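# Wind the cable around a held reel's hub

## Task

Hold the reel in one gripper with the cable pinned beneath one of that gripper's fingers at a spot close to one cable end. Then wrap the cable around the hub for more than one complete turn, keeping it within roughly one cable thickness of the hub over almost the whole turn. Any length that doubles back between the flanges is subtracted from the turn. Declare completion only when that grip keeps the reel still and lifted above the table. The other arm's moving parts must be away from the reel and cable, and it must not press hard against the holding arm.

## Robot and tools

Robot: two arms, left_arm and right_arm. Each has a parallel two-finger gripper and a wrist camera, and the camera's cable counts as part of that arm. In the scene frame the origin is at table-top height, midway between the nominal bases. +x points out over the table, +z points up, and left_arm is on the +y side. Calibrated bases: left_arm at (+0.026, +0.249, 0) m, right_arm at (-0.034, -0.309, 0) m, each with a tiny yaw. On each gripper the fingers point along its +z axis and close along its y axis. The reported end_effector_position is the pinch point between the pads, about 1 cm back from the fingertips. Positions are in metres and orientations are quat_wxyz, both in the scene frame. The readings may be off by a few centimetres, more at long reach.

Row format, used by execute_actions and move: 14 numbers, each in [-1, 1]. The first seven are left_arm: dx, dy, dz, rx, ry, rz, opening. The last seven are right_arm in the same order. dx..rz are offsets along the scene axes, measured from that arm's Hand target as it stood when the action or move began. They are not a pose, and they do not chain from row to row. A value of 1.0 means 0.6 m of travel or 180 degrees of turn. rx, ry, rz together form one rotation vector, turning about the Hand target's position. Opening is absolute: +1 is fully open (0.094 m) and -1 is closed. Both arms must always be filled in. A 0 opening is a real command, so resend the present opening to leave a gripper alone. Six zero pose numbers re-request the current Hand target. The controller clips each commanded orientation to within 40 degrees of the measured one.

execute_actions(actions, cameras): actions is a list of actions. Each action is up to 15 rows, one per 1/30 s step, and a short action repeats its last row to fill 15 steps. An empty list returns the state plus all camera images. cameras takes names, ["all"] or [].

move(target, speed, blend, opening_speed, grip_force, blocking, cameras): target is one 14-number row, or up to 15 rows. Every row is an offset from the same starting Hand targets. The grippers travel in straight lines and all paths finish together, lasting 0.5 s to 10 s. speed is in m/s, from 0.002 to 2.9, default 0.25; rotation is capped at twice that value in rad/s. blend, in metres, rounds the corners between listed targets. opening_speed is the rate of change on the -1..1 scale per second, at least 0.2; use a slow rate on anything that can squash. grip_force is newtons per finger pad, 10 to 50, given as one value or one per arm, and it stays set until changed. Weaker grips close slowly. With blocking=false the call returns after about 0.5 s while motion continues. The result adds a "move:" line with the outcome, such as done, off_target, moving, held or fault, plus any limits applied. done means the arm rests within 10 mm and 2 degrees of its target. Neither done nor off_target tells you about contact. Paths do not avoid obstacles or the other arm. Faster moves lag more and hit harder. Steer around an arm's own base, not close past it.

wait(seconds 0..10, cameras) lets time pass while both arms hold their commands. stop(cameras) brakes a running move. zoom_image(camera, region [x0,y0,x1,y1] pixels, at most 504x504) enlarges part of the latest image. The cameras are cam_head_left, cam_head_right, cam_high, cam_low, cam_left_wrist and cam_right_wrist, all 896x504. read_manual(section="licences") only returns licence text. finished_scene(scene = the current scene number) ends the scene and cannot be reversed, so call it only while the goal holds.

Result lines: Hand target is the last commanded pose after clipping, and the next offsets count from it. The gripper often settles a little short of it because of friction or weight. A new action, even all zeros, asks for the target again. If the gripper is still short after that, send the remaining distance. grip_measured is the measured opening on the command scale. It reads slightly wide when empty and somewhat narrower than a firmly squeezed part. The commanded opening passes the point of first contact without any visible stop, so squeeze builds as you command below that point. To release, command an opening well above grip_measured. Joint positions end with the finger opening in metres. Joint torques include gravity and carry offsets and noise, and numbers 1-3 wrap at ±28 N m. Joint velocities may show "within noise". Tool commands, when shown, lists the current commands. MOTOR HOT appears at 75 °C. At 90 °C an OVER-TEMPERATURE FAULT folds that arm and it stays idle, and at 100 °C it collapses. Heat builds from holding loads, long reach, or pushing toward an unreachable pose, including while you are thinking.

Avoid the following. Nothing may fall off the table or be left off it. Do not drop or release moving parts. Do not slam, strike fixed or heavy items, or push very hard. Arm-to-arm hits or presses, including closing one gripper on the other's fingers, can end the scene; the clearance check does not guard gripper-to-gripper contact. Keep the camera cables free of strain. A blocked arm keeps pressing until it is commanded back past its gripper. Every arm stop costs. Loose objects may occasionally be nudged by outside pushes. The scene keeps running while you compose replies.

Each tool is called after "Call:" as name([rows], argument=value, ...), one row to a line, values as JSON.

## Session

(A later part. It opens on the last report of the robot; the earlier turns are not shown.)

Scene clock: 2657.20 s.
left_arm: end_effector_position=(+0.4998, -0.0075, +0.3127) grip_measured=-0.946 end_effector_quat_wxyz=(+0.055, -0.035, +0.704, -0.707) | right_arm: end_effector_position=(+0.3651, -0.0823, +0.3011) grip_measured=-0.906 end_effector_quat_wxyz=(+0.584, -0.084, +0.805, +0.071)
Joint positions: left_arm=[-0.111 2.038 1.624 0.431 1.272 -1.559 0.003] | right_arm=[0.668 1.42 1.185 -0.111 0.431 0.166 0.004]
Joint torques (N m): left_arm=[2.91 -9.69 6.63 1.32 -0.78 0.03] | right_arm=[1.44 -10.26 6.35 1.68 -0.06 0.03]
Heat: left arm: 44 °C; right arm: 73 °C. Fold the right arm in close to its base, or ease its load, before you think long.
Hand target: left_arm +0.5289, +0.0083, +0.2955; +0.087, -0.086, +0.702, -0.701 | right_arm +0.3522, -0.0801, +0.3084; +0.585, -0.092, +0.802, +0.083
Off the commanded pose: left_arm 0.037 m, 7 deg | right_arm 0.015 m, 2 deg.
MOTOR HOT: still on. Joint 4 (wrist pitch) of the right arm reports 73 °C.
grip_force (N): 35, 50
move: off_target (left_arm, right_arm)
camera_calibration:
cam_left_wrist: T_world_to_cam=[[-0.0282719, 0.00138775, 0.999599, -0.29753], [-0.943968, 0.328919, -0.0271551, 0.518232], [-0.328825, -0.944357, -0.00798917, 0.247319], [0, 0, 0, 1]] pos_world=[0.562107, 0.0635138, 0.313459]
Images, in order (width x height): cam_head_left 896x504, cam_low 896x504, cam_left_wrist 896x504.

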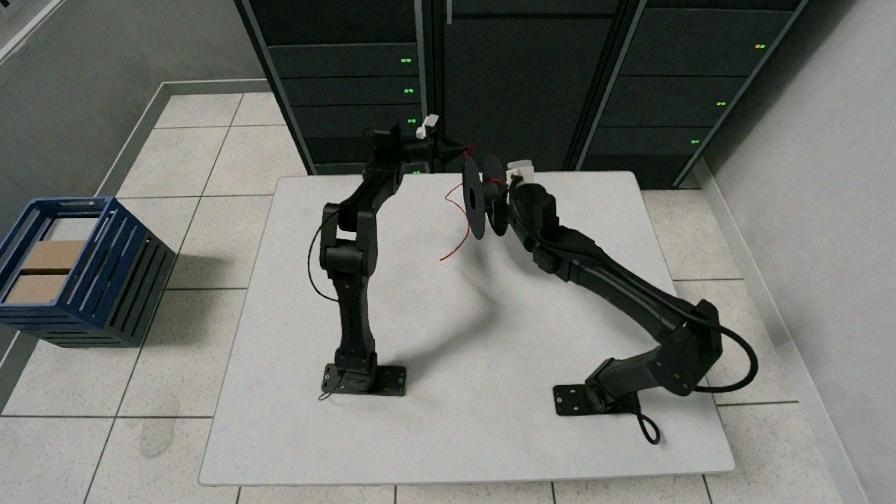

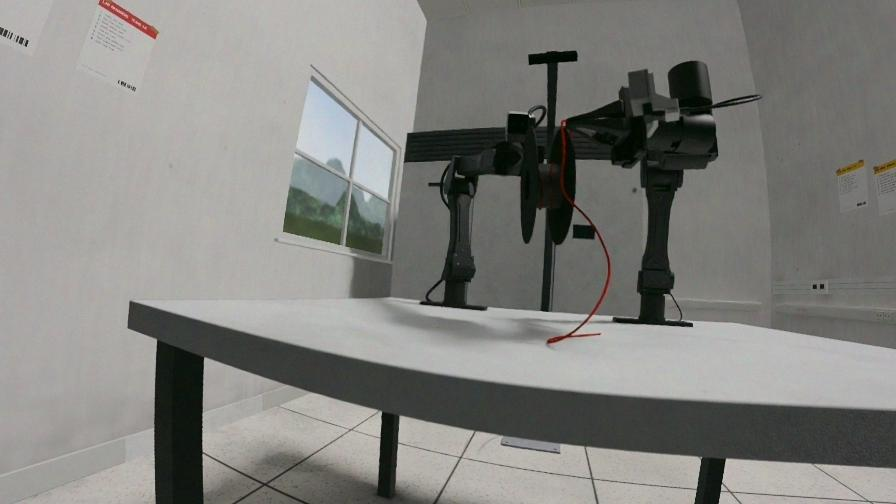

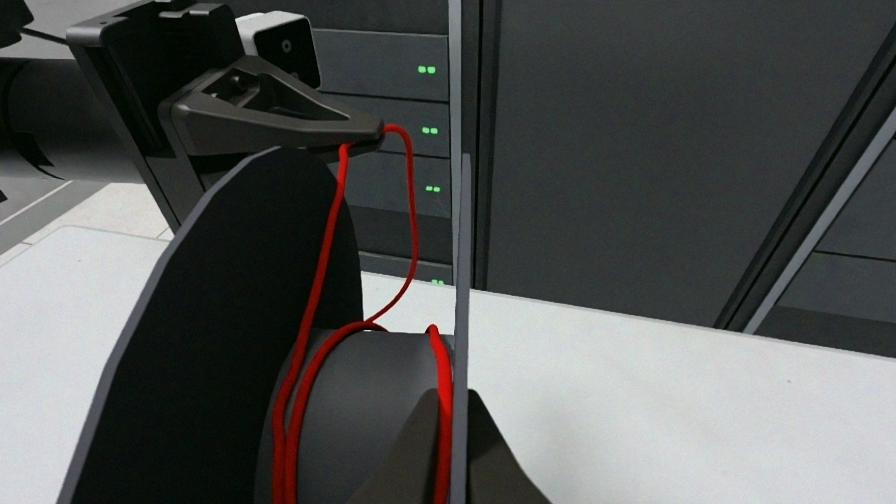

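Call:
move([
  [-0.049,-0.0205,0.094,0,0,0,-1,0,0,0,0,0,0,-1],
  [-0.049,-0.0205,0.094,0,0,0,-0.55,0,0,0,0,0,0,-1],
], speed=0.1, cameras=["cam_head_left","cam_low","cam_left_wrist","cam_right_wrist"])

Call:
zoom_image(camera="cam_low", region=[480, 80, 680, 280])

Scene clock: 2682.67 s.
left_arm: end_effector_position=(+0.5006, -0.0062, +0.3326) grip_measured=-0.553 end_effector_quat_wxyz=(+0.067, -0.099, +0.706, -0.698) | right_arm: end_effector_position=(+0.3554, -0.0803, +0.2868) grip_measured=-0.906 end_effector_quat_wxyz=(+0.561, -0.102, +0.819, +0.065)
Joint positions: left_arm=[-0.124 1.954 1.615 0.297 1.15 -1.577 0.021] | right_arm=[0.682 1.41 1.173 -0.171 0.421 0.166 0.004]
Joint torques (N m): left_arm=[0.36 -12.82 11.3 1.23 -0.04 0.11] | right_arm=[0.38 -9.43 7.09 2.31 0.05 0.05]
Heat: left arm: 42 °C; right arm: 66 °C.
Hand target: left_arm +0.4994, -0.0040, +0.3520; +0.087, -0.086, +0.702, -0.702 | right_arm +0.3522, -0.0801, +0.3082; +0.584, -0.092, +0.802, +0.083
Off the commanded pose: left_arm 0.019 m, 3 deg | right_arm 0.022 m, 4 deg.
MOTOR HOT: cleared for the motors of the right arm.
grip_force (N): 35, 50
move: off_target (left_arm, right_arm); target 2's new opening was sent with left_arm's hand 0.022 m and 5 deg from that target
camera_calibration:
cam_left_wrist: T_world_to_cam=[[0.0464035, -0.00636846, 0.998902, -0.354683], [-0.973475, 0.223988, 0.0466503, 0.508709], [-0.224039, -0.974571, 0.00419428, 0.192294], [0, 0, 0, 1]] pos_world=[0.554756, 0.0712012, 0.329756]
cam_right_wrist: T_world_to_cam=[[0.260432, -0.965418, 0.011967, -0.17206], [-0.675387, -0.191022, -0.712295, 0.469181], [0.689948, 0.177422, -0.701779, 0.0650825], [0, 0, 0, 1]] pos_world=[0.316785, -0.0880332, 0.381928]
Images, in order (width x height): cam_head_left 896x504, cam_low 896x504, cam_left_wrist 896x504, cam_right_wrist 896x504.

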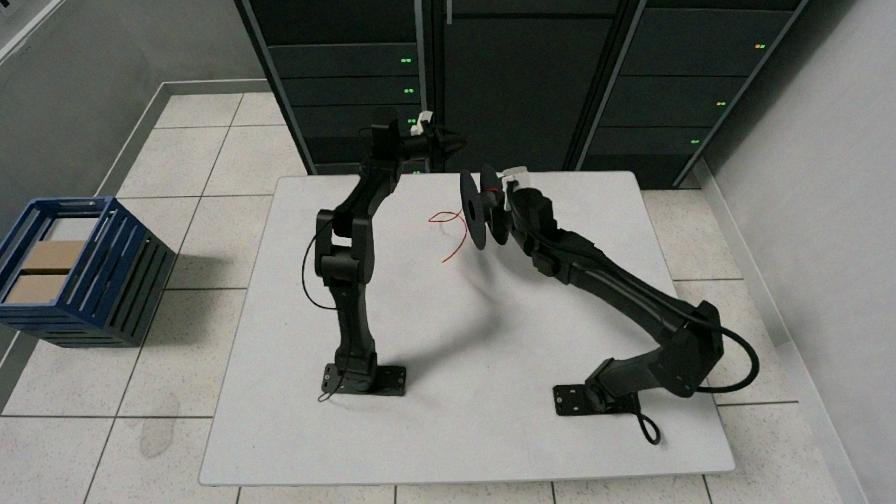

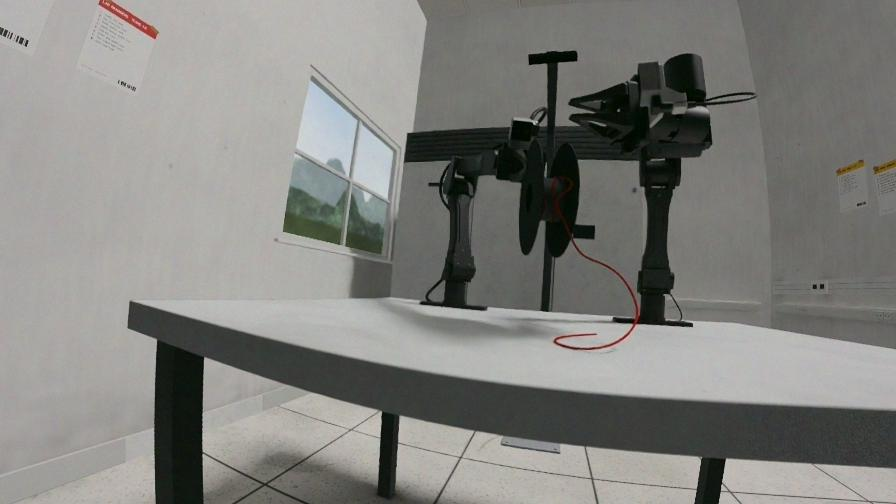

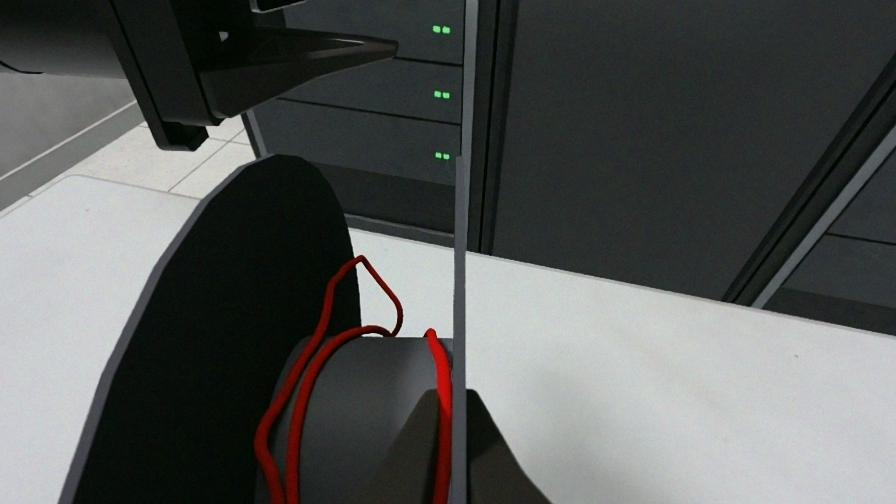

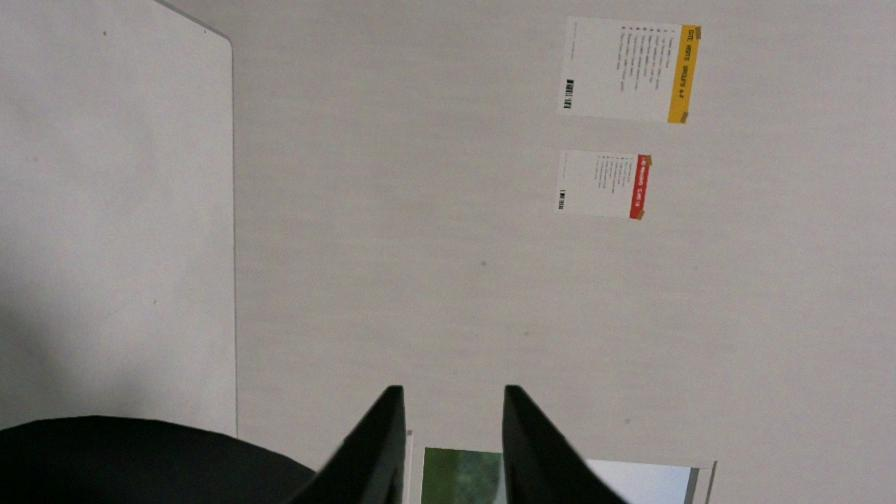

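Scaled by 2.520 from the camera's 896x504 image, which has a finer 1280x720 frame.

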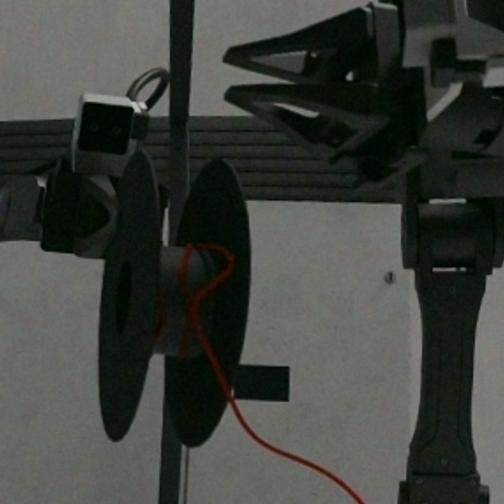

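Call:
move([
  [-0.05,0.167,0.017,0,0,0,-0.55,0,0,0,0,0,0,-1],
  [-0.133,0.4,0.0,0,0,0.2,-0.55,0,0,0,0,0,0,-1],
], speed=0.2, blend=[0.03,0], cameras=["cam_head_left","cam_head_right","cam_high","cam_low","cam_left_wrist"])

Call:
zoom_image(camera="cam_low", region=[500, 110, 620, 280])

Call:
zoom_image(camera="cam_left_wrist", region=[220, 230, 480, 504])

Call:
zoom_image(camera="cam_high", region=[360, 100, 620, 320])

Scene clock: 2705.07 s.
left_arm: end_effector_position=(+0.4231, +0.2355, +0.3563) grip_measured=-0.553 end_effector_quat_wxyz=(+0.297, -0.294, +0.642, -0.643) | right_arm: end_effector_position=(+0.3554, -0.0804, +0.2868) grip_measured=-0.906 end_effector_quat_wxyz=(+0.561, -0.102, +0.819, +0.065)
Joint positions: left_arm=[0.437 1.335 1.015 0.327 1.083 -1.573 0.021] | right_arm=[0.682 1.41 1.173 -0.171 0.421 0.166 0.004]
Joint torques (N m): left_arm=[0.35 -6.52 6.67 1.27 -0.07 0.07] | right_arm=[0.36 -9.42 7.05 2.31 0.04 0.04]
Heat: left arm: 41 °C; right arm: 71 °C.
Hand target: left_arm +0.4196, +0.2360, +0.3521; +0.299, -0.299, +0.641, -0.640 | right_arm +0.3522, -0.0801, +0.3082; +0.584, -0.092, +0.802, +0.083
Off the commanded pose: left_arm 0.006 m, 1 deg | right_arm 0.022 m, 4 deg.
grip_force (N): 35, 50
move: off_target (right_arm)
camera_calibration:
cam_left_wrist: T_world_to_cam=[[-0.00510588, -0.00109216, 0.999986, -0.352947], [-0.920632, -0.390397, -0.00512709, 0.51885], [0.390397, -0.920646, 0.000987842, 0.138784], [0, 0, 0, 1]] pos_world=[0.421687, 0.329942, 0.355466]
Images, in order (width x height): cam_head_left 896x504, cam_head_right 896x504, cam_high 896x504, cam_low 896x504, cam_left_wrist 896x504.

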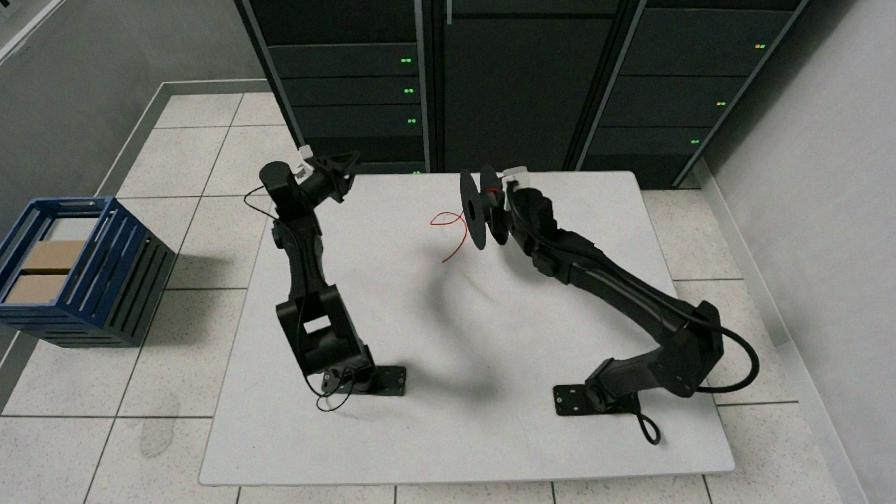

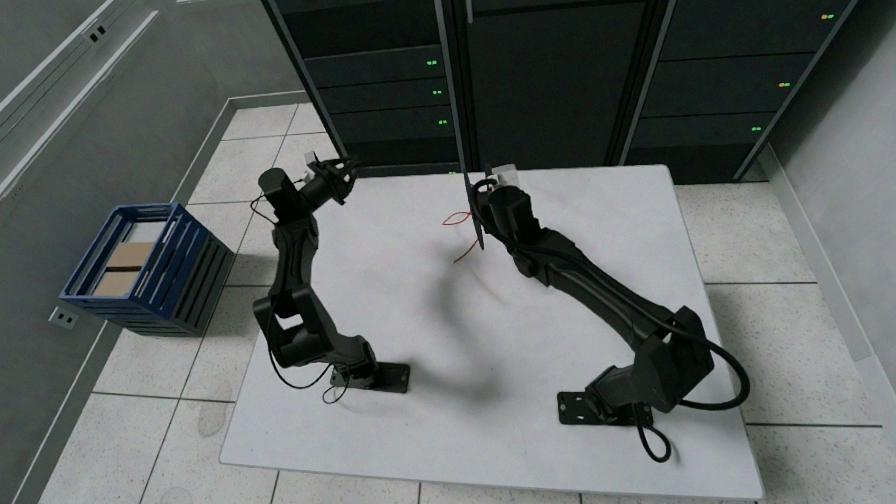

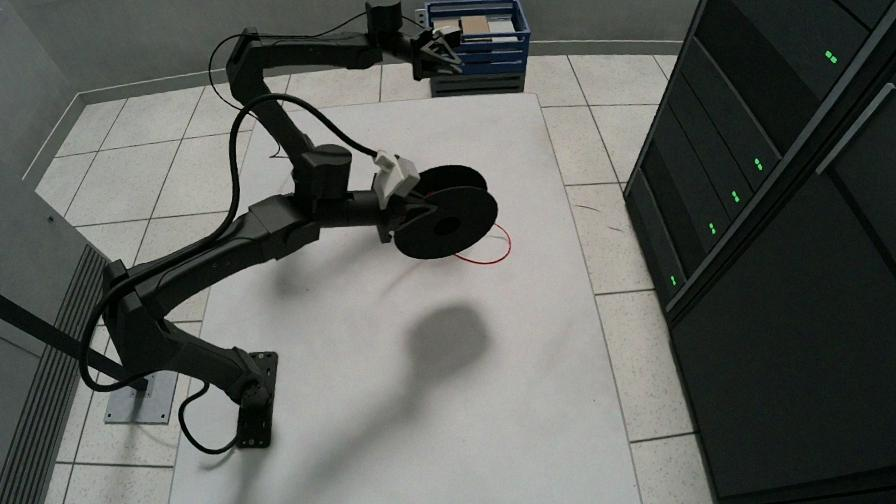

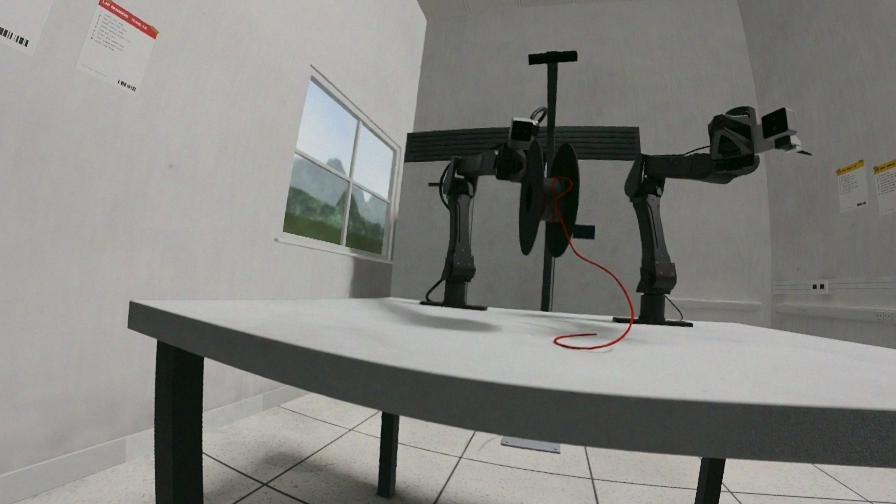

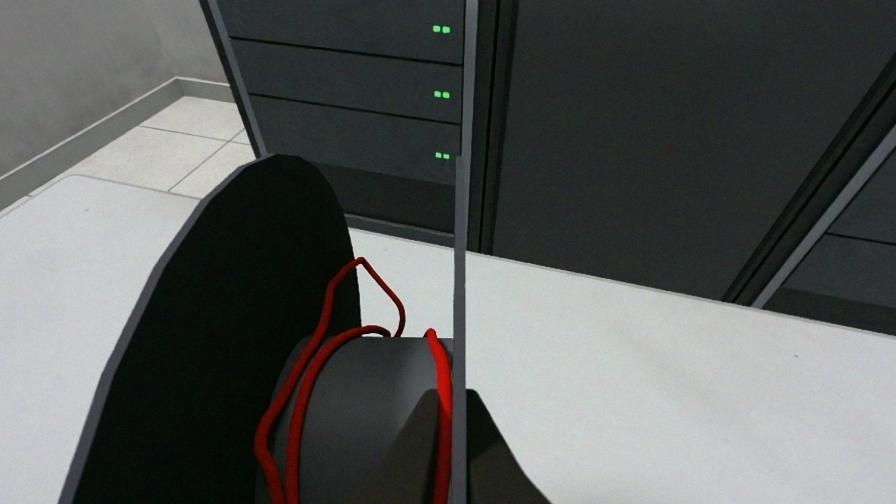

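Scaled by 2.965 from the camera's 896x504 image, which has a finer 1280x720 frame.

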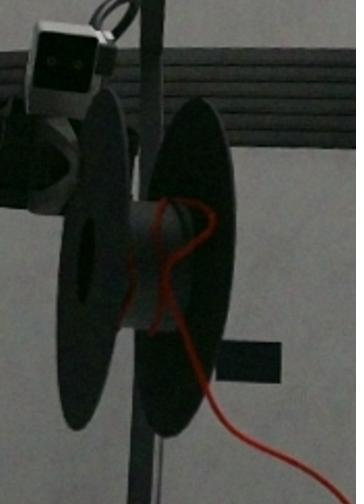

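Scaled by 1.839 from the camera's 896x504 image, which has a finer 1280x720 frame.

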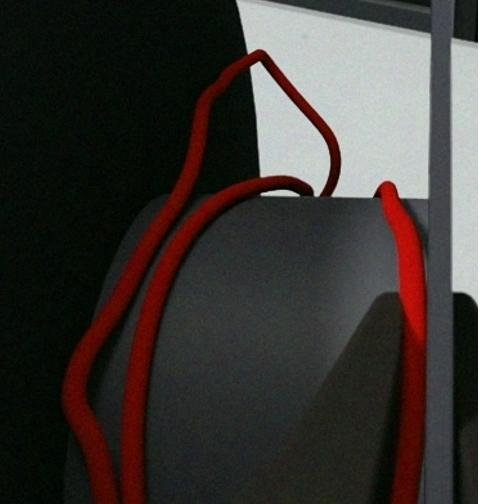

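Scaled by 1.938 from the camera's 896x504 image, which has a finer 1280x720 frame.

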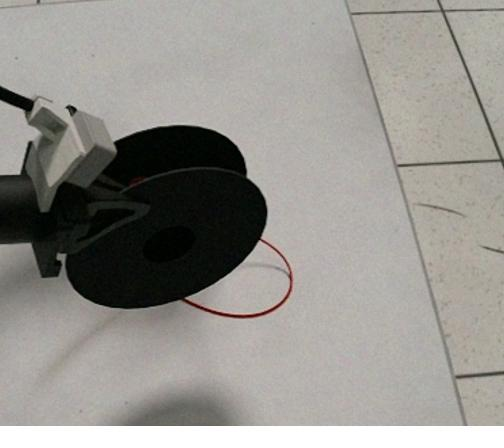

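Call:
finished_scene(scene=1)

The scene is finished: the task was done.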